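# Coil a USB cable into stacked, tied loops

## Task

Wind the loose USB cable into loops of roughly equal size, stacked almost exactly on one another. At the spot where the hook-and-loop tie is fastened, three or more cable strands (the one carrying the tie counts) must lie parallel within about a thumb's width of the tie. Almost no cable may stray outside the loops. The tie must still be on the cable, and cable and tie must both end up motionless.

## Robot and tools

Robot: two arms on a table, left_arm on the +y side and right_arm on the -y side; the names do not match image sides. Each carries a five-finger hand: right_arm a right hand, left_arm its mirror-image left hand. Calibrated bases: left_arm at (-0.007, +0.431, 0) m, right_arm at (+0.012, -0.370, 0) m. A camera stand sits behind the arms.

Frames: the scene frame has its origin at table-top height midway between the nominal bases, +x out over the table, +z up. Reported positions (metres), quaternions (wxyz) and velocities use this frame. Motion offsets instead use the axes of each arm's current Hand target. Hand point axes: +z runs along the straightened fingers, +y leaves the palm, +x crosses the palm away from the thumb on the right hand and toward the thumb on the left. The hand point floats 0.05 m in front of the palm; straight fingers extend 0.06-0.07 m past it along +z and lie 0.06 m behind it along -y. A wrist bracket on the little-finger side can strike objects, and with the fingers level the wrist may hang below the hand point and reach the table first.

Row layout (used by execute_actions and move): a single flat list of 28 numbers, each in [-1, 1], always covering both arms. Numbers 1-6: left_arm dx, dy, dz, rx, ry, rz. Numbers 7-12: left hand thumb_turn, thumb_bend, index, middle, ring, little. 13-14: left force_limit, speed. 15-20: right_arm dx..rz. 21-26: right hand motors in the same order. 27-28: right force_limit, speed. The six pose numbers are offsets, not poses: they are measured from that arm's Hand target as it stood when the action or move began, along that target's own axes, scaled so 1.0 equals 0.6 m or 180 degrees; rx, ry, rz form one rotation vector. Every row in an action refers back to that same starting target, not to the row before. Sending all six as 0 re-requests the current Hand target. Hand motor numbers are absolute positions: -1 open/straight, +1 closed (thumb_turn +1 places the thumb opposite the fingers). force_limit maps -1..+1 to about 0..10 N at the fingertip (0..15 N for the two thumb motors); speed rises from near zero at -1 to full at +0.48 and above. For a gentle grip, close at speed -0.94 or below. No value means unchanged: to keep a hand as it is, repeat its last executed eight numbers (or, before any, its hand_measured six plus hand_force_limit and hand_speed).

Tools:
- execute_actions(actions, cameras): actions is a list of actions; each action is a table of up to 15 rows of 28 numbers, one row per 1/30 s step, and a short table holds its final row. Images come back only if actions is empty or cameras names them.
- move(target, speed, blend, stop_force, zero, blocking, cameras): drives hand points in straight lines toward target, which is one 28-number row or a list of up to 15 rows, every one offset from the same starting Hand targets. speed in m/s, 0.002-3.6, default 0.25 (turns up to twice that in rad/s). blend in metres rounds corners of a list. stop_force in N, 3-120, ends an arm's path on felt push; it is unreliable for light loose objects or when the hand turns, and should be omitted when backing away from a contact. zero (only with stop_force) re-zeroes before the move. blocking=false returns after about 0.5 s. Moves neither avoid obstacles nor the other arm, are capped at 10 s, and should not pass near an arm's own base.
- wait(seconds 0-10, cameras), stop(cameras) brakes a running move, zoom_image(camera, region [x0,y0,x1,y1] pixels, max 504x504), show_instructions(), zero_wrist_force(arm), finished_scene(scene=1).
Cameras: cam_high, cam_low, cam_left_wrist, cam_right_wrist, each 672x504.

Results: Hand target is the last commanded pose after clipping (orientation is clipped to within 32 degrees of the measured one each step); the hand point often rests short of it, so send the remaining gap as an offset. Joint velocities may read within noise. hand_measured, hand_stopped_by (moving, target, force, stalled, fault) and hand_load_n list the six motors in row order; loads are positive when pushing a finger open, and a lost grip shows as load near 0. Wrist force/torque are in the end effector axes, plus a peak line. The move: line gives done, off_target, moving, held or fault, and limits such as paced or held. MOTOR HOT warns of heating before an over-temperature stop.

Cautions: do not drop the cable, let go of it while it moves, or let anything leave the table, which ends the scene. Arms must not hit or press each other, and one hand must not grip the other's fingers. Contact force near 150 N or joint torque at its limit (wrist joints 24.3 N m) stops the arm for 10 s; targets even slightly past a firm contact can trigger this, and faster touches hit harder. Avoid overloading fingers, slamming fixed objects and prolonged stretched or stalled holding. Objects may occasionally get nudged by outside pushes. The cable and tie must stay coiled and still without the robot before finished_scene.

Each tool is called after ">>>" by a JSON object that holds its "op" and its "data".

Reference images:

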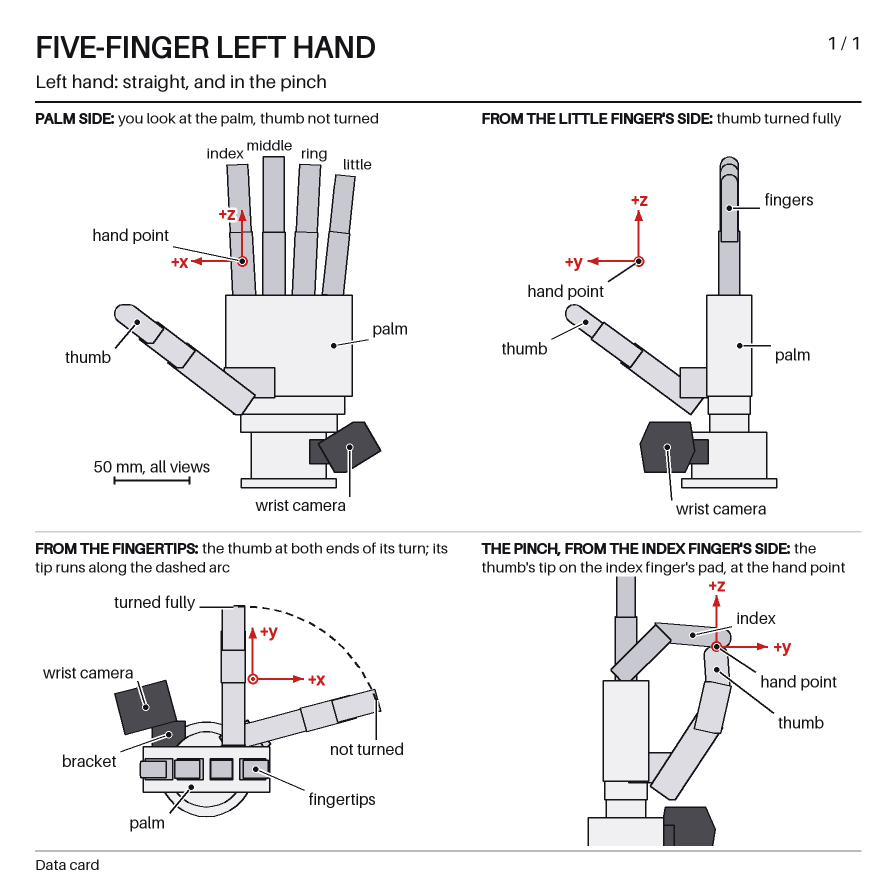

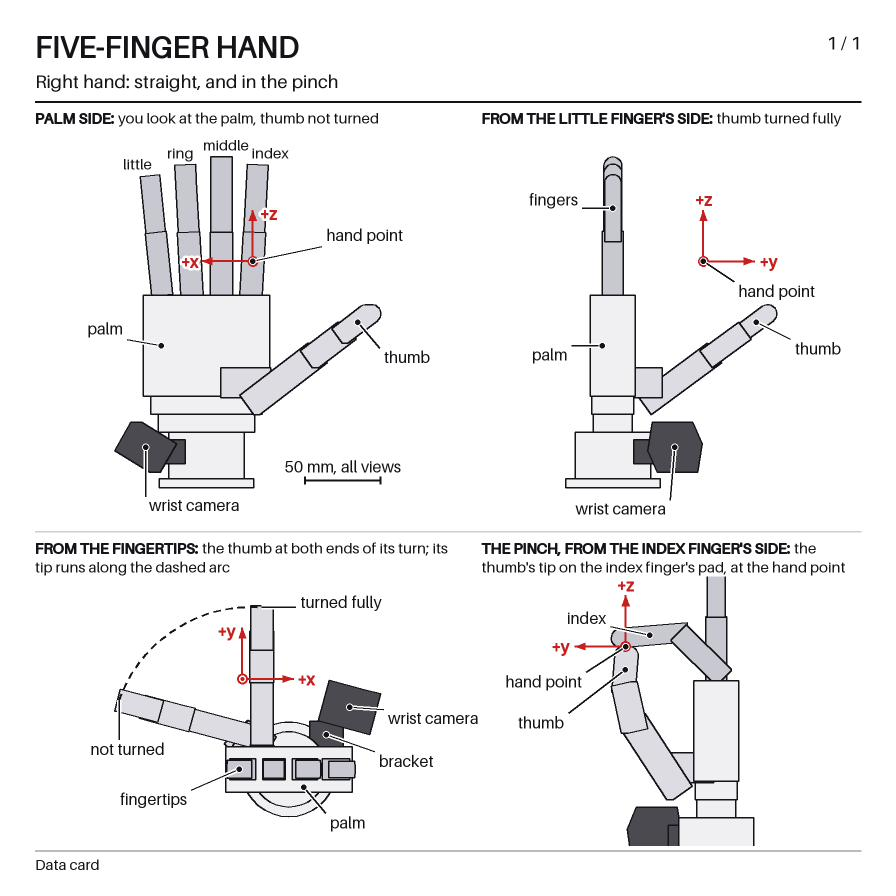

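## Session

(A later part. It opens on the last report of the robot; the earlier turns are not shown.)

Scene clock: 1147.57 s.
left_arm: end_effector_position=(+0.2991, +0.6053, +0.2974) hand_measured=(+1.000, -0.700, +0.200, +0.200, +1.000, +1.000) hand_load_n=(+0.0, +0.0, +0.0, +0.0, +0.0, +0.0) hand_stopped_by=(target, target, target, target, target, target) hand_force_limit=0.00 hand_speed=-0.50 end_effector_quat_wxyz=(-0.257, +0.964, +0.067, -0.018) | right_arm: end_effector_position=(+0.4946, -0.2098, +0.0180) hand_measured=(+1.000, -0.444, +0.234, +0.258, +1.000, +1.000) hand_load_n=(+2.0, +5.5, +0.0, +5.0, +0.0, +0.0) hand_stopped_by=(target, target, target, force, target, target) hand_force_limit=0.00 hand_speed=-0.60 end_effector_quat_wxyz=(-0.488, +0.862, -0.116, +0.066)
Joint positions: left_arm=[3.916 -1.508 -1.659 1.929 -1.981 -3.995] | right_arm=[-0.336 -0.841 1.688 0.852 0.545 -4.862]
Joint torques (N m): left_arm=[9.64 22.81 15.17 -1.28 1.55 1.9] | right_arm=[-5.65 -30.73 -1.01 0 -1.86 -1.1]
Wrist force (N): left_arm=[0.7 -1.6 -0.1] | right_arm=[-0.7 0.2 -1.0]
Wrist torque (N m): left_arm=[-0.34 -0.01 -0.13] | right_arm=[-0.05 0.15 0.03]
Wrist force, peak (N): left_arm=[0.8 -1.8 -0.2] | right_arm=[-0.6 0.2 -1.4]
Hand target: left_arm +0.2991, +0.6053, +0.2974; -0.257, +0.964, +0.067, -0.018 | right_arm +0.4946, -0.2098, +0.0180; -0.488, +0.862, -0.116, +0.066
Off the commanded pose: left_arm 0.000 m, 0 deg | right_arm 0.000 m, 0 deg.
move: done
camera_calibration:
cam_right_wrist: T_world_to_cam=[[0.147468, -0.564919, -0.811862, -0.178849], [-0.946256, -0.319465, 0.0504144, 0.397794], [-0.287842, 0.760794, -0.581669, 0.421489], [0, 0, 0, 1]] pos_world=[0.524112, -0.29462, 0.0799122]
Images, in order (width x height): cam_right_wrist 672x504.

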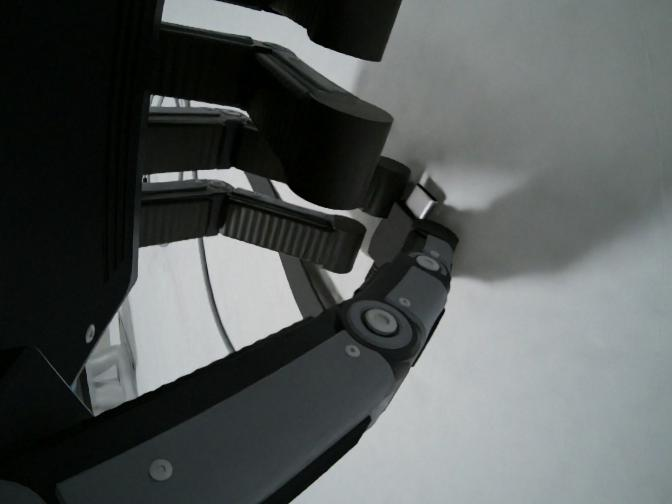

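>>> {"op": "move", "data": {"target": [[0,0,0,0,0,0,1,-0.7,0.2,0.2,1,1,0,-0.5,0,0.0006,0.0003,0,0,0,1,-0.433,0.235,0.265,1,1,0.4,-0.6],[0,0,0,0,0,0,1,-0.7,0.2,0.2,1,1,0,-0.5,0,0.0006,0.0003,0,0,0,1,-0.426,0.235,0.272,1,1,0.5,-0.6]], "speed": 0.02, "cameras": ["cam_right_wrist"]}}

>>> {"op": "zoom_image", "data": {"camera": "cam_right_wrist", "region": [300, 130, 500, 280]}}

Scene clock: 1150.30 s.
left_arm: end_effector_position=(+0.2991, +0.6053, +0.2974) hand_measured=(+1.000, -0.700, +0.200, +0.200, +1.000, +1.000) hand_load_n=(+0.0, +0.0, +0.0, +0.0, +0.0, +0.0) hand_stopped_by=(target, target, target, target, target, target) hand_force_limit=0.00 hand_speed=-0.50 end_effector_quat_wxyz=(-0.257, +0.964, +0.067, -0.018) | right_arm: end_effector_position=(+0.4946, -0.2098, +0.0176) hand_measured=(+1.000, -0.432, +0.234, +0.270, +1.000, +1.000) hand_load_n=(+3.0, +7.0, +0.0, +7.0, +0.0, +0.0) hand_stopped_by=(target, target, target, target, target, target) hand_force_limit=0.50 hand_speed=-0.60 end_effector_quat_wxyz=(-0.488, +0.862, -0.116, +0.066)
Joint positions: left_arm=[3.916 -1.508 -1.659 1.929 -1.981 -3.995] | right_arm=[-0.336 -0.84 1.688 0.852 0.545 -4.862]
Joint torques (N m): left_arm=[9.6 22.85 16.19 -1.35 1.35 1.72] | right_arm=[-11.95 -30.13 -0.64 0.11 0.3 -1]
Wrist force (N): left_arm=[0.9 -1.6 -0.2] | right_arm=[-0.5 -0.2 -1.2]
Wrist torque (N m): left_arm=[-0.34 -0.04 -0.12] | right_arm=[-0.06 0.12 0.03]
Wrist force, peak (N): left_arm=[0.8 -1.9 -0.1] | right_arm=[-0.6 -0.1 -1.5]
Hand target: left_arm +0.2991, +0.6053, +0.2974; -0.257, +0.964, +0.067, -0.018 | right_arm +0.4946, -0.2098, +0.0176; -0.488, +0.862, -0.116, +0.066
Off the commanded pose: left_arm 0.000 m, 0 deg | right_arm 0.000 m, 0 deg.
move: done
camera_calibration:
cam_right_wrist: T_world_to_cam=[[0.147414, -0.564938, -0.811858, -0.179208], [-0.946264, -0.319433, 0.0504606, 0.397793], [-0.287842, 0.760794, -0.58167, 0.421333], [0, 0, 0, 1]] pos_world=[0.524112, -0.29472, 0.0795123]
Images, in order (width x height): cam_right_wrist 672x504.

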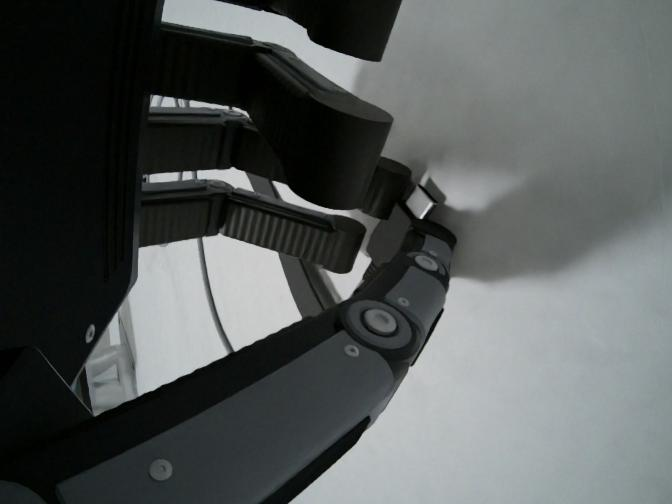

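Scaled by 2.520 from the camera's 672x504 image, which has a finer 960x720 frame.

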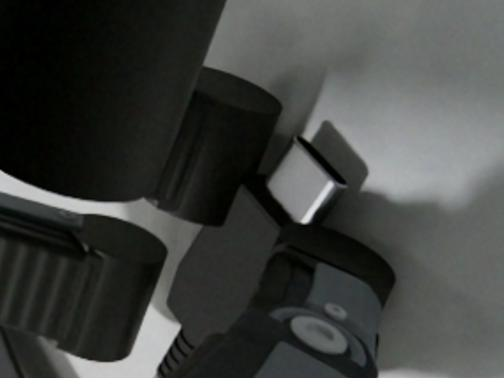

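>>> {"op": "move", "data": {"target": [[0,0,0,0,0,0,1,-0.7,0.2,0.2,1,1,0,-0.5,0,0.0006,0.0003,0,0,0,1,-0.42,0.235,0.278,1,1,0.7,-0.6],[0,0,0,0,0,0,1,-0.7,0.2,0.2,1,1,0,-0.5,0,0.001,0.0005,0,0,0,1,-0.415,0.235,0.284,1,1,0.8,-0.6]], "speed": 0.02, "cameras": ["cam_right_wrist"]}}

>>> {"op": "zoom_image", "data": {"camera": "cam_right_wrist", "region": [300, 130, 500, 280]}}

Scene clock: 1153.77 s.
left_arm: end_effector_position=(+0.2991, +0.6053, +0.2974) hand_measured=(+1.000, -0.700, +0.200, +0.200, +1.000, +1.000) hand_load_n=(+0.0, +0.0, +0.0, +0.0, +0.0, +0.0) hand_stopped_by=(target, target, target, target, target, target) hand_force_limit=0.00 hand_speed=-0.50 end_effector_quat_wxyz=(-0.257, +0.964, +0.067, -0.018) | right_arm: end_effector_position=(+0.4946, -0.2099, +0.0169) hand_measured=(+1.000, -0.422, +0.234, +0.282, +1.000, +1.000) hand_load_n=(+2.0, +7.0, +0.0, +5.5, +0.0, +0.0) hand_stopped_by=(target, target, target, target, target, target) hand_force_limit=0.80 hand_speed=-0.60 end_effector_quat_wxyz=(-0.488, +0.862, -0.116, +0.066)
Joint positions: left_arm=[3.916 -1.508 -1.659 1.929 -1.981 -3.995] | right_arm=[-0.336 -0.839 1.688 0.851 0.545 -4.863]
Joint torques (N m): left_arm=[9.11 22.78 15.97 -1.36 1.51 2.11] | right_arm=[-10.3 -25.68 0.73 -1.14 1.29 -1.24]
Wrist force (N): left_arm=[0.5 -1.4 0.0] | right_arm=[-0.6 -10.2 -9.4]
Wrist torque (N m): left_arm=[-0.32 0.02 -0.15] | right_arm=[-0.59 0.22 -0.13]
Wrist force, peak (N): left_arm=[0.7 -1.9 -0.2] | right_arm=[-0.6 -10.9 -9.9]
Hand target: left_arm +0.2991, +0.6053, +0.2974; -0.257, +0.964, +0.067, -0.018 | right_arm +0.4946, -0.2099, +0.0169; -0.488, +0.862, -0.116, +0.066
Off the commanded pose: left_arm 0.000 m, 0 deg | right_arm 0.000 m, 0 deg.
move: done
camera_calibration:
cam_right_wrist: T_world_to_cam=[[0.147414, -0.564938, -0.811858, -0.179751], [-0.946264, -0.319433, 0.0504606, 0.397791], [-0.287842, 0.760794, -0.58167, 0.42106], [0, 0, 0, 1]] pos_world=[0.524112, -0.29482, 0.0789123]
Images, in order (width x height): cam_right_wrist 672x504.

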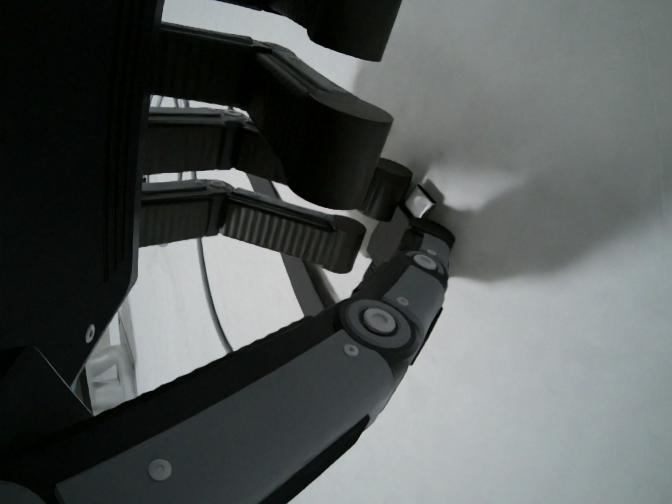

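Scaled by 2.520 from the camera's 672x504 image, which has a finer 960x720 frame.

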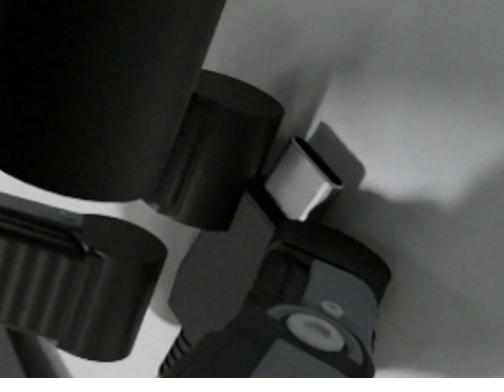

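>>> {"op": "move", "data": {"target": [[0,0,0,0,0,0,1,-0.7,0.2,0.2,1,1,0,-0.5,0,-0.001,-0.0005,0,0,0,1,-0.41,0.235,0.29,1,1,0.8,-0.6]], "speed": 0.02, "cameras": ["cam_right_wrist"]}}

>>> {"op": "zoom_image", "data": {"camera": "cam_right_wrist", "region": [300, 130, 500, 280]}}

Scene clock: 1155.67 s.
left_arm: end_effector_position=(+0.2991, +0.6053, +0.2974) hand_measured=(+1.000, -0.700, +0.200, +0.200, +1.000, +1.000) hand_load_n=(+0.0, +0.0, +0.0, +0.0, +0.0, +0.0) hand_stopped_by=(target, target, target, target, target, target) hand_force_limit=0.00 hand_speed=-0.50 end_effector_quat_wxyz=(-0.257, +0.964, +0.067, -0.018) | right_arm: end_effector_position=(+0.4946, -0.2099, +0.0175) hand_measured=(+1.000, -0.418, +0.234, +0.288, +1.000, +1.000) hand_load_n=(+2.5, +8.0, +0.0, +6.0, +0.0, +0.0) hand_stopped_by=(target, target, target, target, target, target) hand_force_limit=0.80 hand_speed=-0.60 end_effector_quat_wxyz=(-0.488, +0.862, -0.116, +0.066)
Joint positions: left_arm=[3.916 -1.508 -1.659 1.929 -1.981 -3.995] | right_arm=[-0.336 -0.84 1.688 0.852 0.545 -4.862]
Joint torques (N m): left_arm=[9.47 22.37 15.76 -1.38 1.4 1.85] | right_arm=[10.2 -46.48 -14.99 3.9 0.71 0.78]
Wrist force (N): left_arm=[0.8 -1.7 -0.2] | right_arm=[-0.5 -6.3 -5.4]
Wrist torque (N m): left_arm=[-0.35 -0.03 -0.11] | right_arm=[-0.32 0.18 -0.08]
Wrist force, peak (N): left_arm=[0.6 -1.9 -0.1] | right_arm=[-0.9 -10.8 -9.3]
Hand target: left_arm +0.2991, +0.6053, +0.2974; -0.257, +0.964, +0.067, -0.018 | right_arm +0.4946, -0.2098, +0.0176; -0.488, +0.862, -0.116, +0.066
Off the commanded pose: left_arm 0.000 m, 0 deg | right_arm 0.000 m, 0 deg.
move: done
camera_calibration:
cam_right_wrist: T_world_to_cam=[[0.147247, -0.564927, -0.811896, -0.179113], [-0.946285, -0.319351, 0.0505882, 0.397817], [-0.287858, 0.760837, -0.581605, 0.421349], [0, 0, 0, 1]] pos_world=[0.524111, -0.29472, 0.0795129]
Images, in order (width x height): cam_right_wrist 672x504.

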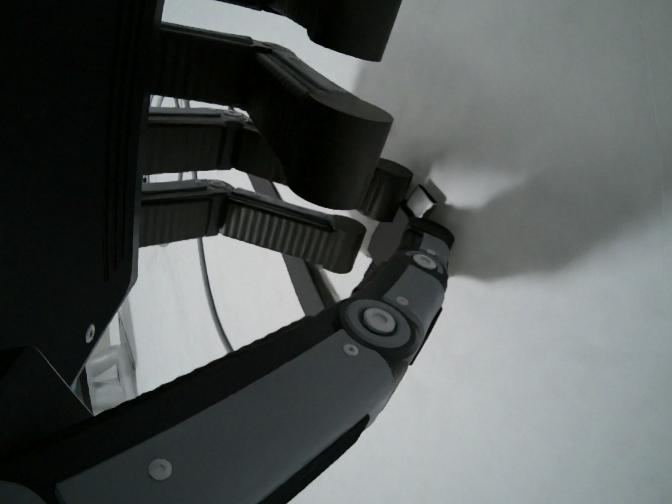

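Scaled by 2.520 from the camera's 672x504 image, which has a finer 960x720 frame.

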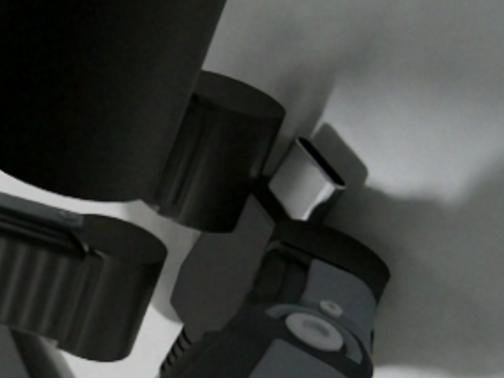

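>>> {"op": "move", "data": {"target": [[0,0,0,0,0,0,1,-0.7,0.2,0.2,1,1,0,-0.5,0,-0.0214,-0.0129,0,0,0,1,-0.41,0.235,0.29,1,1,0.8,-0.6]], "speed": 0.02, "cameras": ["cam_right_wrist"]}}

>>> {"op": "zoom_image", "data": {"camera": "cam_right_wrist", "region": [300, 130, 500, 280]}}

Scene clock: 1158.37 s.
left_arm: end_effector_position=(+0.2991, +0.6053, +0.2974) hand_measured=(+1.000, -0.700, +0.200, +0.200, +1.000, +1.000) hand_load_n=(+0.0, -0.5, +0.0, +0.5, +0.0, +0.0) hand_stopped_by=(target, target, target, target, target, target) hand_force_limit=0.00 hand_speed=-0.50 end_effector_quat_wxyz=(-0.257, +0.964, +0.067, -0.018) | right_arm: end_effector_position=(+0.4946, -0.2098, +0.0324) hand_measured=(+1.000, -0.416, +0.234, +0.288, +1.000, +1.000) hand_load_n=(+0.5, +0.0, +0.0, +0.0, +0.0, +0.0) hand_stopped_by=(target, target, target, target, target, target) hand_force_limit=0.80 hand_speed=-0.60 end_effector_quat_wxyz=(-0.488, +0.862, -0.116, +0.066)
Joint positions: left_arm=[3.916 -1.508 -1.659 1.929 -1.981 -3.995] | right_arm=[-0.336 -0.866 1.685 0.881 0.545 -4.862]
Joint torques (N m): left_arm=[9.64 22.64 15.62 -1.36 1.35 1.81] | right_arm=[-1.81 -47.21 -17.58 4.71 -2.45 -1.08]
Wrist force (N): left_arm=[0.7 -1.8 0.0] | right_arm=[-0.4 0.1 -1.0]
Wrist torque (N m): left_arm=[-0.38 0.00 -0.12] | right_arm=[-0.05 0.10 0.05]
Wrist force, peak (N): left_arm=[0.7 -1.8 0.0] | right_arm=[-0.6 -6.6 -5.6]
Hand target: left_arm +0.2991, +0.6053, +0.2974; -0.257, +0.964, +0.067, -0.018 | right_arm +0.4946, -0.2099, +0.0326; -0.488, +0.862, -0.116, +0.066
Off the commanded pose: left_arm 0.000 m, 0 deg | right_arm 0.000 m, 0 deg.
move: done
camera_calibration:
cam_right_wrist: T_world_to_cam=[[0.147468, -0.564919, -0.811862, -0.167133], [-0.946256, -0.319465, 0.0504144, 0.397031], [-0.287842, 0.760794, -0.581669, 0.43], [0, 0, 0, 1]] pos_world=[0.524112, -0.29472, 0.0944122]
Images, in order (width x height): cam_right_wrist 672x504.

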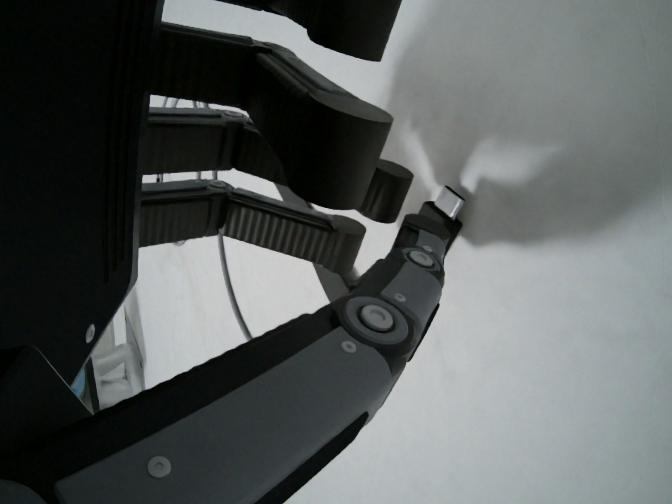

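Scaled by 2.520 from the camera's 672x504 image, which has a finer 960x720 frame.

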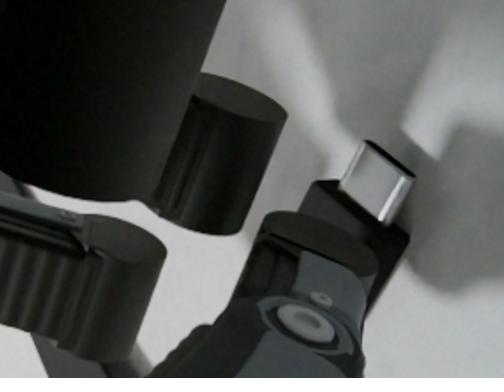

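>>> {"op": "move", "data": {"target": [[0,0,0,0,0,0,1,-0.7,0.2,0.2,1,1,0,-0.5,0,-0.0143,-0.0086,0,0,0,1,-0.55,0.15,0.15,1,1,0,0.1]], "speed": 0.05, "cameras": ["cam_right_wrist"]}}

>>> {"op": "zoom_image", "data": {"camera": "cam_right_wrist", "region": [300, 130, 560, 330]}}

Scene clock: 1160.33 s.
left_arm: end_effector_position=(+0.2991, +0.6053, +0.2974) hand_measured=(+1.000, -0.700, +0.200, +0.200, +1.000, +1.000) hand_load_n=(+0.0, +0.0, +0.0, +0.0, +0.0, +0.0) hand_stopped_by=(target, target, target, target, target, target) hand_force_limit=0.00 hand_speed=-0.50 end_effector_quat_wxyz=(-0.257, +0.964, +0.067, -0.018) | right_arm: end_effector_position=(+0.4946, -0.2099, +0.0424) hand_measured=(+1.000, -0.550, +0.150, +0.150, +1.000, +1.000) hand_load_n=(+0.0, +0.0, +0.0, +0.0, +0.0, +0.0) hand_stopped_by=(target, target, target, target, target, target) hand_force_limit=0.00 hand_speed=0.10 end_effector_quat_wxyz=(-0.488, +0.862, -0.116, +0.066)
Joint positions: left_arm=[3.916 -1.508 -1.659 1.929 -1.981 -3.995] | right_arm=[-0.336 -0.884 1.682 0.9 0.545 -4.862]
Joint torques (N m): left_arm=[8.71 22.02 15.9 -1.28 1.49 1.84] | right_arm=[-11.11 -47.73 -17.41 4.65 -2.32 0.07]
Wrist force (N): left_arm=[0.8 -1.5 0.0] | right_arm=[-0.3 -0.1 -1.1]
Wrist torque (N m): left_arm=[-0.34 -0.03 -0.12] | right_arm=[-0.08 0.10 0.05]
Wrist force, peak (N): left_arm=[0.8 -1.8 -0.2] | right_arm=[-0.5 -0.1 -1.5]
Hand target: left_arm +0.2991, +0.6053, +0.2974; -0.257, +0.964, +0.067, -0.018 | right_arm +0.4946, -0.2099, +0.0426; -0.488, +0.862, -0.116, +0.066
Off the commanded pose: left_arm 0.000 m, 0 deg | right_arm 0.000 m, 0 deg.
move: done
camera_calibration:
cam_right_wrist: T_world_to_cam=[[0.147401, -0.564943, -0.811858, -0.159068], [-0.946266, -0.319425, 0.050472, 0.396543], [-0.287842, 0.760794, -0.58167, 0.435758], [0, 0, 0, 1]] pos_world=[0.524112, -0.29472, 0.104312]
Images, in order (width x height): cam_right_wrist 672x504.

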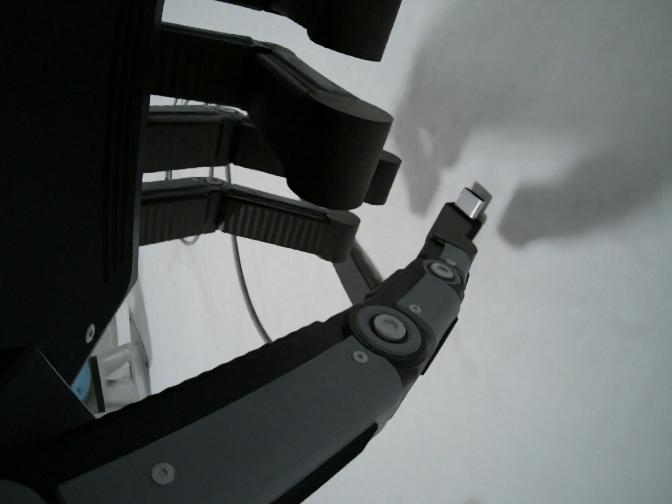

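Scaled by 1.938 from the camera's 672x504 image, which has a finer 960x720 frame.

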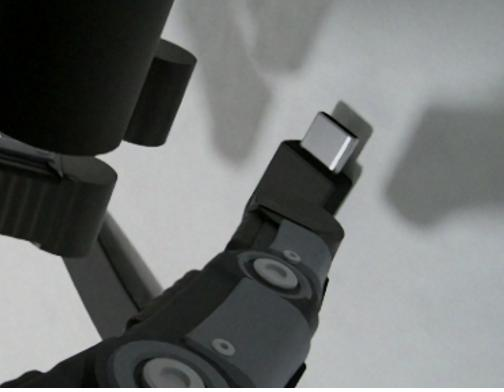

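>>> {"op": "move", "data": {"target": [[0,0,0,0,0,0,1,-0.7,0.2,0.2,1,1,0,-0.5,-0.0083,0.0189,0.0094,0,0,0,1,-0.55,0.15,0.15,1,1,0,0.1],[0,0,0,0,0,0,1,-0.7,0.2,0.2,1,1,0,-0.5,-0.0083,0.0189,0.0094,0,0,0,1,-0.5,0.2,0.2,1,1,0,0.1],[0,0,0,0,0,0,1,-0.7,0.2,0.2,1,1,0,-0.5,-0.0083,0.0343,0.0187,0,0,0,1,-0.48,0.22,0.22,1,1,0,-0.3],[0,0,0,0,0,0,1,-0.7,0.2,0.2,1,1,0,-0.5,-0.0083,0.0355,0.0194,0,0,0,1,-0.46,0.235,0.235,1,1,0,-0.3]], "speed": 0.05, "cameras": ["cam_right_wrist"]}}

>>> {"op": "zoom_image", "data": {"camera": "cam_right_wrist", "region": [300, 130, 500, 280]}}

Scene clock: 1168.70 s.
left_arm: end_effector_position=(+0.2991, +0.6053, +0.2974) hand_measured=(+1.000, -0.700, +0.200, +0.200, +1.000, +1.000) hand_load_n=(+0.0, +0.0, +0.0, +0.0, -0.5, +0.0) hand_stopped_by=(target, target, target, target, target, target) hand_force_limit=0.00 hand_speed=-0.50 end_effector_quat_wxyz=(-0.257, +0.964, +0.067, -0.018) | right_arm: end_effector_position=(+0.4895, -0.2095, +0.0183) hand_measured=(+1.000, -0.462, +0.234, +0.234, +1.000, +1.000) hand_load_n=(+0.0, +2.5, +0.0, +2.0, +0.0, +0.0) hand_stopped_by=(target, target, target, target, target, target) hand_force_limit=0.00 hand_speed=-0.30 end_effector_quat_wxyz=(-0.488, +0.862, -0.116, +0.066)
Joint positions: left_arm=[3.916 -1.508 -1.659 1.929 -1.981 -3.995] | right_arm=[-0.339 -0.849 1.705 0.848 0.546 -4.868]
Joint torques (N m): left_arm=[8.95 22.01 15.52 -1.3 1.46 1.7] | right_arm=[12.03 -30.27 -0.36 0.13 -1.34 -1.08]
Wrist force (N): left_arm=[0.7 -1.8 -0.2] | right_arm=[-0.2 0.1 -1.3]
Wrist torque (N m): left_arm=[-0.36 -0.02 -0.12] | right_arm=[-0.03 0.09 0.19]
Wrist force, peak (N): left_arm=[0.8 -1.8 0.0] | right_arm=[-0.7 0.0 -1.8]
Hand target: left_arm +0.2991, +0.6053, +0.2974; -0.257, +0.964, +0.067, -0.018 | right_arm +0.4895, -0.2095, +0.0183; -0.488, +0.862, -0.116, +0.066
Off the commanded pose: left_arm 0.000 m, 0 deg | right_arm 0.000 m, 0 deg.
move: done
camera_calibration:
cam_right_wrist: T_world_to_cam=[[0.147414, -0.564938, -0.811858, -0.177637], [-0.946264, -0.319433, 0.0504606, 0.393022], [-0.287842, 0.760794, -0.58167, 0.420102], [0, 0, 0, 1]] pos_world=[0.519012, -0.29442, 0.0803123]
Images, in order (width x height): cam_right_wrist 672x504.

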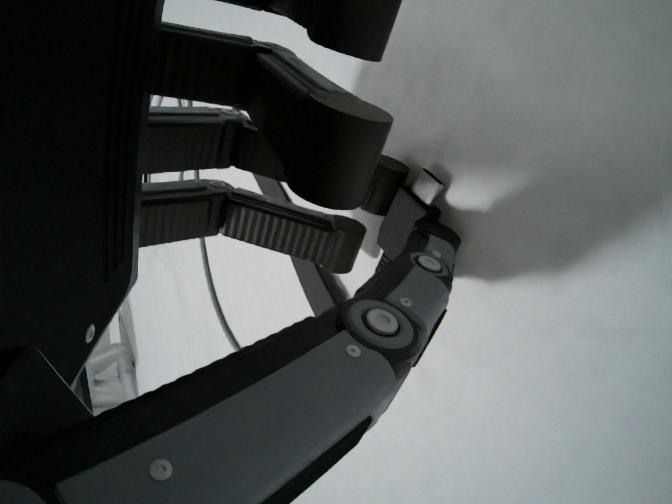

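Scaled by 2.520 from the camera's 672x504 image, which has a finer 960x720 frame.

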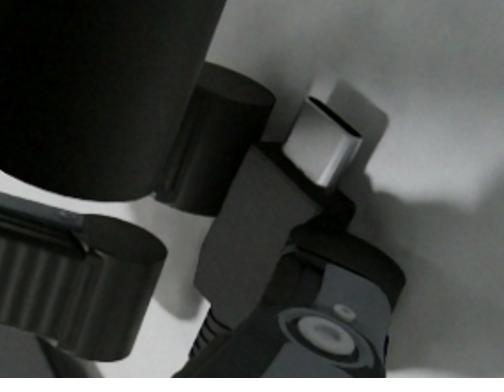

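>>> {"op": "move", "data": {"target": [[0,0,0,0,0,0,1,-0.7,0.2,0.2,1,1,0,-0.5,0,0.00043,0.00026,0,0,0,1,-0.45,0.25,0.25,1,1,0,-0.6]], "speed": 0.05, "cameras": ["cam_high"]}}

>>> {"op": "execute_actions", "data": {"actions": [[[0,0,0,0,0,0,1,-0.7,0.2,0.2,1,1,0,-0.5,0,0,0,0,0,0,1,-0.44,0.26,0.26,1,1,0,-0.6]]], "cameras": ["cam_right_wrist"]}}

Scene clock: 1177.33 s.
left_arm: end_effector_position=(+0.2991, +0.6053, +0.2974) hand_measured=(+1.000, -0.700, +0.200, +0.200, +1.000, +1.000) hand_load_n=(+0.0, +0.0, +0.0, +0.0, +0.0, +0.0) hand_stopped_by=(target, target, target, target, target, target) hand_force_limit=0.00 hand_speed=-0.50 end_effector_quat_wxyz=(-0.257, +0.964, +0.067, -0.018) | right_arm: end_effector_position=(+0.4895, -0.2095, +0.0181) hand_measured=(+1.000, -0.454, +0.250, +0.248, +1.000, +1.000) hand_load_n=(+1.0, +5.0, +0.0, +4.5, +0.0, +0.0) hand_stopped_by=(target, target, target, target, target, target) hand_force_limit=0.00 hand_speed=-0.60 end_effector_quat_wxyz=(-0.488, +0.862, -0.116, +0.066)
Joint positions: left_arm=[3.916 -1.508 -1.659 1.929 -1.981 -3.995] | right_arm=[-0.339 -0.849 1.705 0.848 0.546 -4.868]
Joint torques (N m): left_arm=[8.89 22.74 15.75 -1.42 1.46 1.86] | right_arm=[12.68 -29.99 -0.58 0.24 -2.49 -1.05]
Wrist force (N): left_arm=[0.7 -1.6 -0.1] | right_arm=[-0.5 -0.1 -0.9]
Wrist torque (N m): left_arm=[-0.34 -0.01 -0.13] | right_arm=[-0.09 0.12 0.17]
Wrist force, peak (N): left_arm=[0.8 -1.8 -0.1] | right_arm=[-0.4 0.2 -1.6]
Hand target: left_arm +0.2991, +0.6053, +0.2974; -0.257, +0.964, +0.067, -0.018 | right_arm +0.4895, -0.2095, +0.0180; -0.488, +0.862, -0.116, +0.066
Off the commanded pose: left_arm 0.000 m, 0 deg | right_arm 0.000 m, 0 deg.
move: done
Images, in order (width x height): cam_high 672x504.

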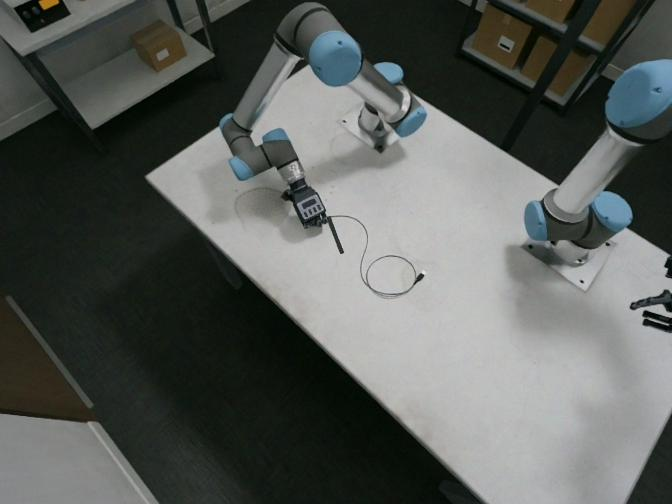

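Scene clock: 1178.03 s.
left_arm: end_effector_position=(+0.2991, +0.6053, +0.2974) hand_measured=(+1.000, -0.700, +0.200, +0.200, +1.000, +1.000) hand_load_n=(+0.0, +0.0, +0.0, +0.0, +0.0, +0.0) hand_stopped_by=(target, target, target, target, target, target) hand_force_limit=0.00 hand_speed=-0.50 end_effector_quat_wxyz=(-0.257, +0.964, +0.067, -0.018) | right_arm: end_effector_position=(+0.4895, -0.2095, +0.0180) hand_measured=(+1.000, -0.446, +0.260, +0.256, +1.000, +1.000) hand_load_n=(+2.0, +6.5, +0.0, +6.5, +0.0, +0.0) hand_stopped_by=(target, target, target, force, target, target) hand_force_limit=0.00 hand_speed=-0.60 end_effector_quat_wxyz=(-0.488, +0.862, -0.116, +0.066)
Joint positions: left_arm=[3.916 -1.508 -1.659 1.929 -1.981 -3.995] | right_arm=[-0.339 -0.849 1.705 0.848 0.546 -4.868]
Joint torques (N m): left_arm=[9.28 22.91 15.45 -1.47 1.39 1.77] | right_arm=[12.21 -29.77 -0.11 0.15 -2.26 -0.7]
Wrist force (N): left_arm=[0.7 -1.7 -0.2] | right_arm=[-0.7 0.2 -1.3]
Wrist torque (N m): left_arm=[-0.37 -0.02 -0.13] | right_arm=[-0.02 0.15 0.17]
Wrist force, peak (N): left_arm=[0.8 -1.7 -0.1] | right_arm=[-0.3 -0.3 -1.6]
Hand target: left_arm +0.2991, +0.6053, +0.2974; -0.257, +0.964, +0.067, -0.018 | right_arm +0.4895, -0.2095, +0.0180; -0.488, +0.862, -0.116, +0.066
Off the commanded pose: left_arm 0.000 m, 0 deg | right_arm 0.000 m, 0 deg.
camera_calibration:
cam_right_wrist: T_world_to_cam=[[0.147414, -0.564938, -0.811858, -0.17788], [-0.946264, -0.319433, 0.0504606, 0.393037], [-0.287842, 0.760794, -0.58167, 0.419927], [0, 0, 0, 1]] pos_world=[0.519012, -0.29442, 0.0800123]
Images, in order (width x height): cam_right_wrist 672x504.

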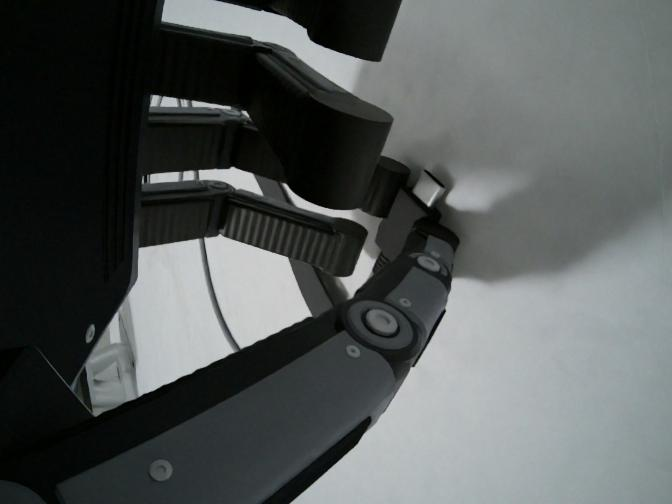

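>>> {"op": "move", "data": {"target": [[0,0,0,0,0,0,1,-0.7,0.2,0.2,1,1,0,-0.5,0,0.00057,0.00034,0,0,0,1,-0.433,0.265,0.265,1,1,0.4,-0.6]], "speed": 0.05}}

>>> {"op": "execute_actions", "data": {"actions": [[[0,0,0,0,0,0,1,-0.7,0.2,0.2,1,1,0,-0.5,0,0,0,0,0,0,1,-0.426,0.272,0.272,1,1,0.5,-0.6]]]}}

Scene clock: 1179.80 s.
left_arm: end_effector_position=(+0.2991, +0.6053, +0.2974) hand_measured=(+1.000, -0.700, +0.200, +0.200, +1.000, +1.000) hand_load_n=(+0.0, +0.0, +0.0, +0.0, +0.0, +0.0) hand_stopped_by=(target, target, target, target, target, target) hand_force_limit=0.00 hand_speed=-0.50 end_effector_quat_wxyz=(-0.257, +0.964, +0.067, -0.018) | right_arm: end_effector_position=(+0.4895, -0.2095, +0.0177) hand_measured=(+1.000, -0.440, +0.264, +0.260, +1.000, +1.000) hand_load_n=(+2.5, +7.5, +0.0, +7.5, +0.0, +0.0) hand_stopped_by=(target, target, target, force, target, target) hand_force_limit=0.40 hand_speed=-0.60 end_effector_quat_wxyz=(-0.488, +0.862, -0.116, +0.066)
Joint positions: left_arm=[3.916 -1.508 -1.659 1.929 -1.981 -3.995] | right_arm=[-0.339 -0.848 1.705 0.847 0.546 -4.868]
Joint torques (N m): left_arm=[9.21 22.5 16.51 -1.41 1.59 1.78] | right_arm=[12.12 -30.01 -0.18 0.1 -2.29 -0.3]
Wrist force (N): left_arm=[0.7 -1.5 -0.2] | right_arm=[-0.7 -0.5 -1.6]
Wrist torque (N m): left_arm=[-0.32 -0.03 -0.13] | right_arm=[-0.10 0.16 0.15]
Wrist force, peak (N): left_arm=[0.7 -1.8 -0.1] | right_arm=[-0.7 -0.5 -1.6]
Hand target: left_arm +0.2991, +0.6053, +0.2974; -0.257, +0.964, +0.067, -0.018 | right_arm +0.4895, -0.2095, +0.0176; -0.488, +0.862, -0.116, +0.066
Off the commanded pose: left_arm 0.000 m, 0 deg | right_arm 0.000 m, 0 deg.
move: done

Scene clock: 1180.50 s.
left_arm: end_effector_position=(+0.2991, +0.6053, +0.2974) hand_measured=(+1.000, -0.700, +0.200, +0.200, +1.000, +1.000) hand_load_n=(+0.0, +0.0, +0.0, +0.0, +0.0, +0.0) hand_stopped_by=(target, target, target, target, target, target) hand_force_limit=0.00 hand_speed=-0.50 end_effector_quat_wxyz=(-0.257, +0.964, +0.067, -0.018) | right_arm: end_effector_position=(+0.4895, -0.2095, +0.0176) hand_measured=(+1.000, -0.434, +0.272, +0.268, +1.000, +1.000) hand_load_n=(+3.5, +9.0, +0.0, +8.5, +0.0, +0.0) hand_stopped_by=(target, target, target, force, target, target) hand_force_limit=0.50 hand_speed=-0.60 end_effector_quat_wxyz=(-0.488, +0.862, -0.116, +0.066)
Joint positions: left_arm=[3.916 -1.508 -1.659 1.929 -1.981 -3.995] | right_arm=[-0.339 -0.848 1.705 0.847 0.546 -4.868]
Joint torques (N m): left_arm=[8.99 21.78 15.94 -1.53 1.33 1.75] | right_arm=[11.76 -29.95 -0.84 0.17 -2.29 -0.19]
Wrist force (N): left_arm=[0.7 -1.6 0.0] | right_arm=[-0.5 0.1 -1.1]
Wrist torque (N m): left_arm=[-0.35 -0.01 -0.13] | right_arm=[-0.04 0.12 0.18]
Wrist force, peak (N): left_arm=[0.8 -1.8 -0.2] | right_arm=[-0.5 -0.7 -1.9]
Hand target: left_arm +0.2991, +0.6053, +0.2974; -0.257, +0.964, +0.067, -0.018 | right_arm +0.4895, -0.2095, +0.0176; -0.488, +0.862, -0.116, +0.066
Off the commanded pose: left_arm 0.000 m, 0 deg | right_arm 0.000 m, 0 deg.

>>> {"op": "move", "data": {"target": [[0,0,0,0,0,0,1,-0.7,0.2,0.2,1,1,0,-0.5,0,-0.0429,-0.02575,0,0,0,1,-0.426,0.272,0.272,1,1,0.5,-0.6]], "speed": 0.04, "cameras": ["cam_right_wrist"]}}

Scene clock: 1182.67 s.
left_arm: end_effector_position=(+0.2991, +0.6053, +0.2974) hand_measured=(+1.000, -0.700, +0.200, +0.200, +1.000, +1.000) hand_load_n=(+0.0, +0.0, +0.0, +0.0, +0.0, +0.0) hand_stopped_by=(target, target, target, target, target, target) hand_force_limit=0.00 hand_speed=-0.50 end_effector_quat_wxyz=(-0.257, +0.964, +0.067, -0.018) | right_arm: end_effector_position=(+0.4895, -0.2095, +0.0475) hand_measured=(+1.000, -0.434, +0.272, +0.268, +1.000, +1.000) hand_load_n=(+3.5, +9.0, +0.0, +8.5, +0.0, +0.0) hand_stopped_by=(target, target, target, force, target, target) hand_force_limit=0.50 hand_speed=-0.60 end_effector_quat_wxyz=(-0.488, +0.862, -0.116, +0.066)
Joint positions: left_arm=[3.916 -1.508 -1.659 1.929 -1.981 -3.995] | right_arm=[-0.339 -0.9 1.699 0.906 0.546 -4.868]
Joint torques (N m): left_arm=[8.55 21.85 15.39 -1.57 1.45 1.68] | right_arm=[0.87 -47.7 -17.69 4.78 -1.81 -1.07]
Wrist force (N): left_arm=[0.6 -1.6 -0.1] | right_arm=[-0.5 -0.3 -1.2]
Wrist torque (N m): left_arm=[-0.35 0.00 -0.13] | right_arm=[-0.10 0.12 0.16]
Wrist force, peak (N): left_arm=[0.8 -1.9 -0.1] | right_arm=[-0.9 -0.1 -1.5]
Hand target: left_arm +0.2991, +0.6053, +0.2974; -0.257, +0.964, +0.067, -0.018 | right_arm +0.4895, -0.2095, +0.0477; -0.488, +0.862, -0.116, +0.066
Off the commanded pose: left_arm 0.000 m, 0 deg | right_arm 0.000 m, 0 deg.
move: done
camera_calibration:
cam_right_wrist: T_world_to_cam=[[0.147468, -0.564919, -0.811862, -0.153977], [-0.946256, -0.319465, 0.0504144, 0.391577], [-0.287842, 0.760794, -0.581669, 0.436952], [0, 0, 0, 1]] pos_world=[0.519012, -0.29432, 0.109412]
Images, in order (width x height): cam_right_wrist 672x504.

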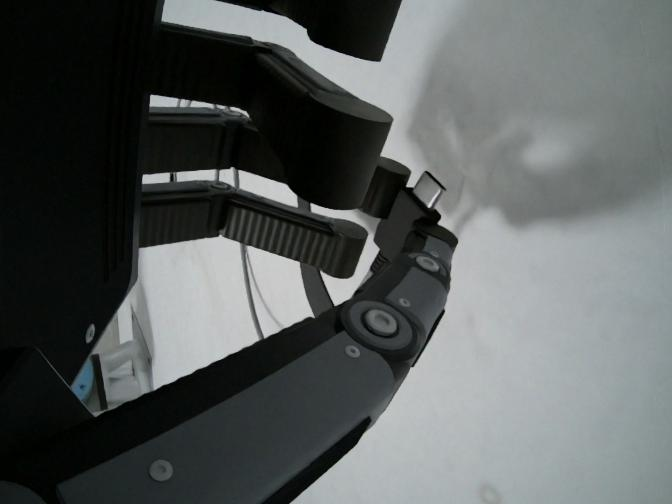

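>>> {"op": "move", "data": {"target": [[0,0,0,0,0,0,1,-0.7,0.2,0.2,1,1,0,-0.5,0.0407,-0.1262,-0.0239,-0.1827,0.0736,-0.0438,1,-0.426,0.272,0.272,1,1,0.5,-0.6]], "speed": 0.1, "cameras": ["cam_right_wrist","cam_high"]}}

Scene clock: 1194.87 s.
left_arm: end_effector_position=(+0.2991, +0.6053, +0.2974) hand_measured=(+1.000, -0.700, +0.200, +0.200, +1.000, +1.000) hand_load_n=(+0.0, +0.0, +0.0, +0.0, +0.0, +0.0) hand_stopped_by=(target, target, target, target, target, target) hand_force_limit=0.00 hand_speed=-0.50 end_effector_quat_wxyz=(-0.257, +0.964, +0.067, -0.018) | right_arm: end_effector_position=(+0.5201, -0.1903, +0.1200) hand_measured=(+1.000, -0.434, +0.272, +0.268, +1.000, +1.000) hand_load_n=(+3.5, +9.0, +0.0, +8.5, +0.0, +0.0) hand_stopped_by=(target, target, target, force, target, target) hand_force_limit=0.50 hand_speed=-0.60 end_effector_quat_wxyz=(-0.203, +0.958, -0.126, +0.161)
Joint positions: left_arm=[3.916 -1.508 -1.659 1.929 -1.981 -3.995] | right_arm=[0.016 -1.128 1.486 0.816 1.218 -4.372]
Joint torques (N m): left_arm=[8.95 22.31 16.16 -1.45 1.37 1.75] | right_arm=[13.21 -25.97 -23.18 3.92 1.37 1.43]
Wrist force (N): left_arm=[0.6 -1.8 0.0] | right_arm=[-0.4 0.1 -1.4]
Wrist torque (N m): left_arm=[-0.38 0.00 -0.13] | right_arm=[-0.15 0.14 -0.02]
Wrist force, peak (N): left_arm=[0.8 -2.0 0.0] | right_arm=[-0.2 -0.2 -2.0]
Hand target: left_arm +0.2991, +0.6053, +0.2974; -0.257, +0.964, +0.067, -0.018 | right_arm +0.5201, -0.1903, +0.1200; -0.203, +0.958, -0.126, +0.161
Off the commanded pose: left_arm 0.000 m, 0 deg | right_arm 0.000 m, 0 deg.
move: done
camera_calibration:
cam_right_wrist: T_world_to_cam=[[0.0928747, -0.942141, -0.322094, -0.190888], [-0.983213, -0.137808, 0.119589, 0.468449], [-0.157056, 0.30558, -0.939124, 0.361557], [0, 0, 0, 1]] pos_world=[0.535098, -0.225772, 0.222042]
Images, in order (width x height): cam_high 672x504, cam_right_wrist 672x504.

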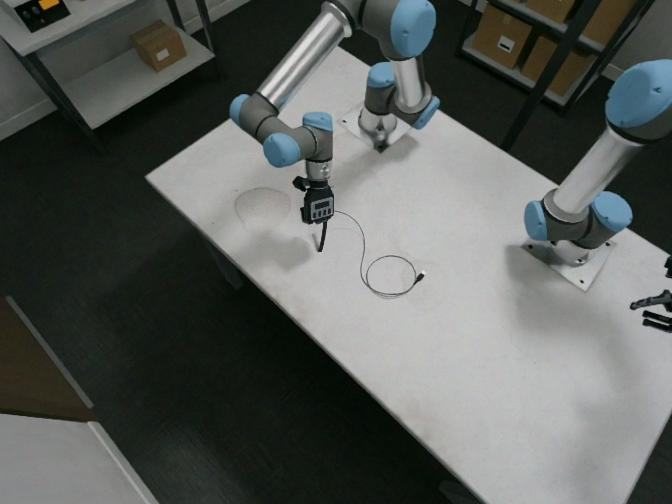

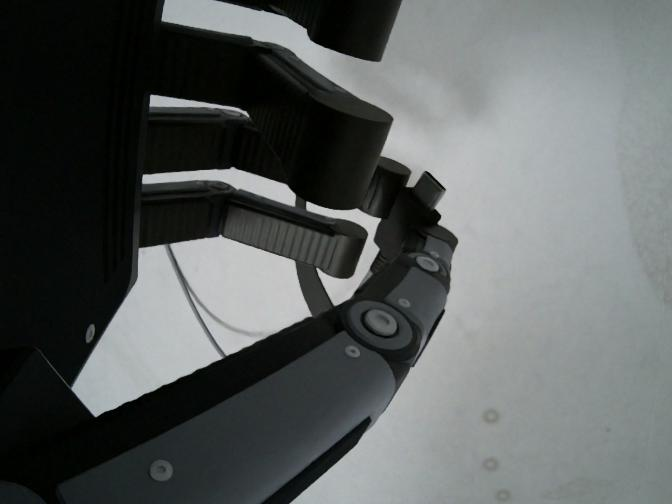

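>>> {"op": "move", "data": {"target": [[0,0,0,0,0,0,1,-0.7,0.2,0.2,1,1,0,-0.5,-0.0899,-0.2196,-0.1105,0,0,0.4444,1,-0.426,0.272,0.272,1,1,0.5,-0.6]], "speed": 0.18, "cameras": ["cam_right_wrist","cam_high","cam_low"]}}

Scene clock: 1203.77 s.
left_arm: end_effector_position=(+0.2991, +0.6053, +0.2974) hand_measured=(+1.000, -0.700, +0.200, +0.200, +1.000, +1.000) hand_load_n=(+0.0, +0.0, +0.0, +0.0, +0.0, +0.0) hand_stopped_by=(target, target, target, target, target, target) hand_force_limit=0.00 hand_speed=-0.50 end_effector_quat_wxyz=(-0.257, +0.964, +0.067, -0.018) | right_arm: end_effector_position=(+0.4701, -0.0801, +0.2201) hand_measured=(+1.000, -0.434, +0.272, +0.268, +1.000, +1.000) hand_load_n=(+3.0, +9.0, +0.0, +8.0, +0.0, +0.0) hand_stopped_by=(target, target, target, force, target, target) hand_force_limit=0.50 hand_speed=-0.60 end_effector_quat_wxyz=(-0.259, +0.653, -0.712, -0.007)
Joint positions: left_arm=[3.916 -1.508 -1.659 1.929 -1.981 -3.995] | right_arm=[0.084 -1.232 1.432 0.953 1.245 -2.91]
Joint torques (N m): left_arm=[8.99 22.09 16.28 -1.42 1.38 1.73] | right_arm=[14.46 -40.63 -7.92 -0.81 1.32 1.22]
Wrist force (N): left_arm=[0.5 -1.5 0.2] | right_arm=[0.1 0.7 -1.9]
Wrist torque (N m): left_arm=[-0.35 0.02 -0.14] | right_arm=[-0.08 0.01 0.18]
Wrist force, peak (N): left_arm=[0.9 -1.9 -0.1] | right_arm=[-0.5 0.2 -2.2]
Hand target: left_arm +0.2991, +0.6053, +0.2974; -0.257, +0.964, +0.067, -0.018 | right_arm +0.4700, -0.0801, +0.2201; -0.259, +0.653, -0.712, -0.007
Off the commanded pose: left_arm 0.000 m, 0 deg | right_arm 0.000 m, 0 deg.
move: done
camera_calibration:
cam_right_wrist: T_world_to_cam=[[-0.902317, -0.133946, -0.409734, 0.501579], [-0.39741, 0.626707, 0.670301, 0.0872063], [0.166999, 0.767656, -0.61872, 0.228209], [0, 0, 0, 1]] pos_world=[0.449129, -0.162655, 0.288257]
Images, in order (width x height): cam_high 672x504, cam_low 672x504, cam_right_wrist 672x504.

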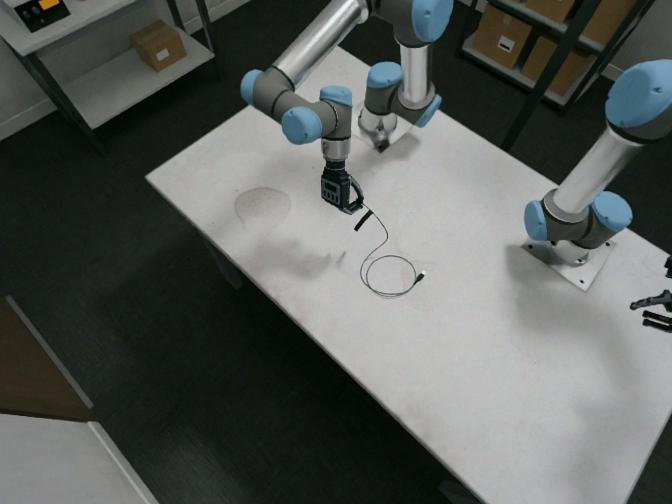

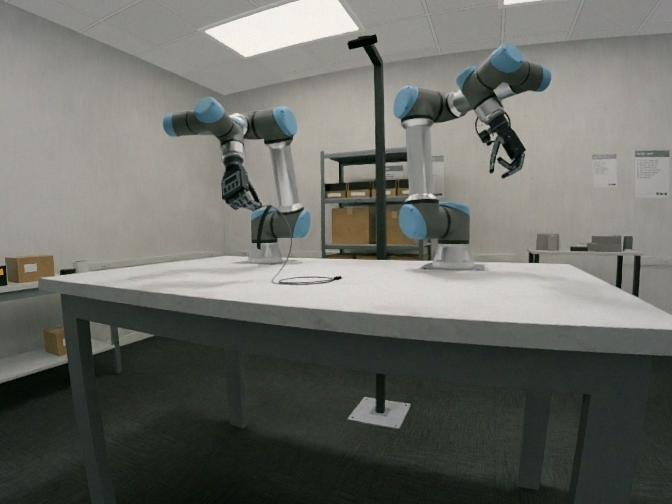

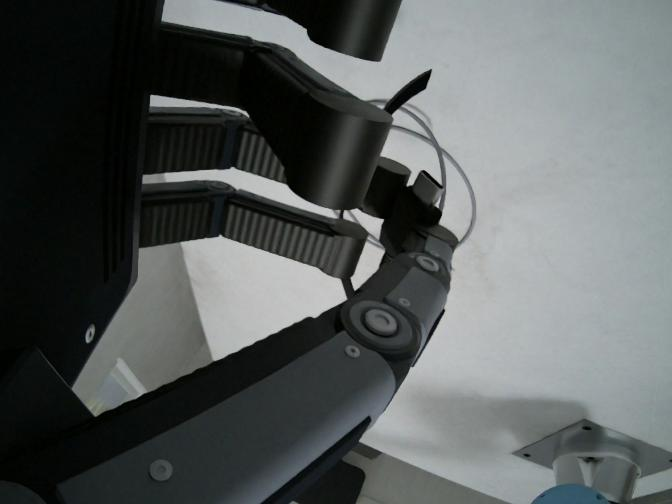

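>>> {"op": "move", "data": {"target": [[0,0,0,0,0,0,1,-0.7,0.2,0.2,1,1,0,-0.5,-0.1459,0.0769,-0.0618,0,0,0.4444,1,-0.426,0.272,0.272,1,1,0.5,-0.6]], "speed": 0.18, "cameras": ["cam_right_wrist","cam_high","cam_low"]}}

Scene clock: 1209.87 s.
left_arm: end_effector_position=(+0.2991, +0.6053, +0.2974) hand_measured=(+1.000, -0.700, +0.200, +0.200, +1.000, +1.000) hand_load_n=(+0.0, +0.0, +0.0, +0.0, +0.0, +0.0) hand_stopped_by=(target, target, target, target, target, target) hand_force_limit=0.00 hand_speed=-0.50 end_effector_quat_wxyz=(-0.257, +0.964, +0.067, -0.018) | right_arm: end_effector_position=(+0.4149, -0.0052, +0.2702) hand_measured=(+1.000, -0.434, +0.272, +0.268, +1.000, +1.000) hand_load_n=(+3.0, +8.5, +0.0, +7.5, +0.0, +0.0) hand_stopped_by=(target, target, target, force, target, target) hand_force_limit=0.50 hand_speed=-0.60 end_effector_quat_wxyz=(+0.194, -0.042, +0.965, +0.172) end_effector_velocity=(+0.000, +0.000, +0.000) end_effector_angular_velocity=(+0.001, +0.002, -0.004)
Joint positions: left_arm=[3.916 -1.508 -1.659 1.929 -1.981 -3.995] | right_arm=[0.284 -1.458 1.674 0.885 1.331 -1.327]
Joint velocities: left_arm=[within noise] | right_arm=[0.001 -0.001 0 0.002 0.001 0.005]
Joint torques (N m): left_arm=[7.92 22.03 15.7 -1.83 1.52 1.65] | right_arm=[14.39 -32.16 -7.87 -0.77 1.31 1.36]
Wrist force (N): left_arm=[0.6 -1.5 -0.1] | right_arm=[0.5 0.6 -2.4]
Wrist torque (N m): left_arm=[-0.33 0.00 -0.14] | right_arm=[-0.07 -0.05 0.26]
Wrist force, peak (N): left_arm=[0.8 -1.8 -0.2] | right_arm=[0.4 1.0 -2.5]
Hand target: left_arm +0.2991, +0.6053, +0.2974; -0.257, +0.964, +0.067, -0.018 | right_arm +0.4149, -0.0051, +0.2702; +0.194, -0.042, +0.965, +0.172
Off the commanded pose: left_arm 0.000 m, 0 deg | right_arm 0.000 m, 0 deg.
move: done
camera_calibration:
cam_right_wrist: T_world_to_cam=[[-0.416255, 0.88644, 0.202377, 0.120632], [0.545215, 0.0652168, 0.835756, -0.453971], [0.727648, 0.458226, -0.510447, -0.0525394], [0, 0, 0, 1]] pos_world=[0.335956, -0.053252, 0.328177]
Images, in order (width x height): cam_high 672x504, cam_low 672x504, cam_right_wrist 672x504.

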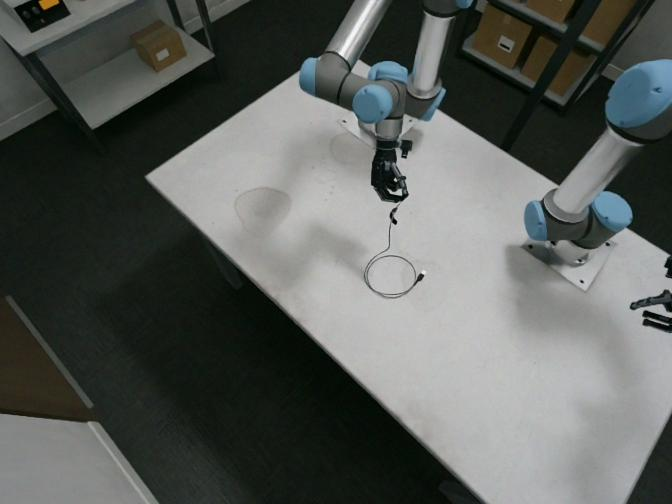

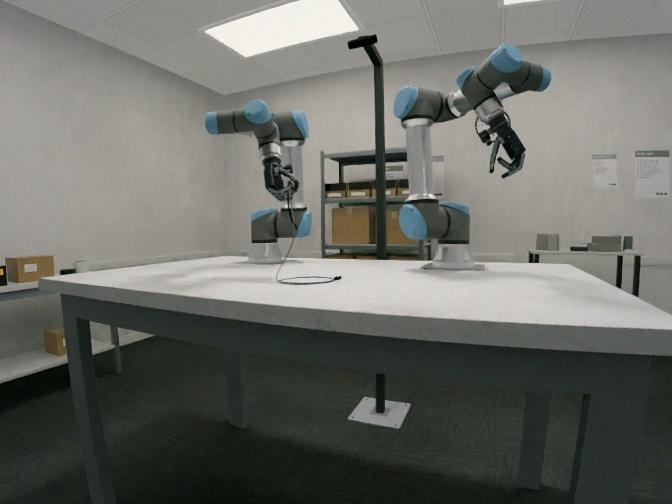

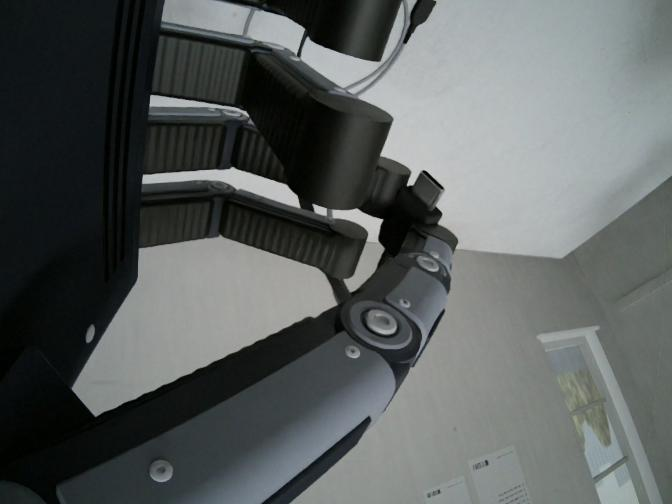

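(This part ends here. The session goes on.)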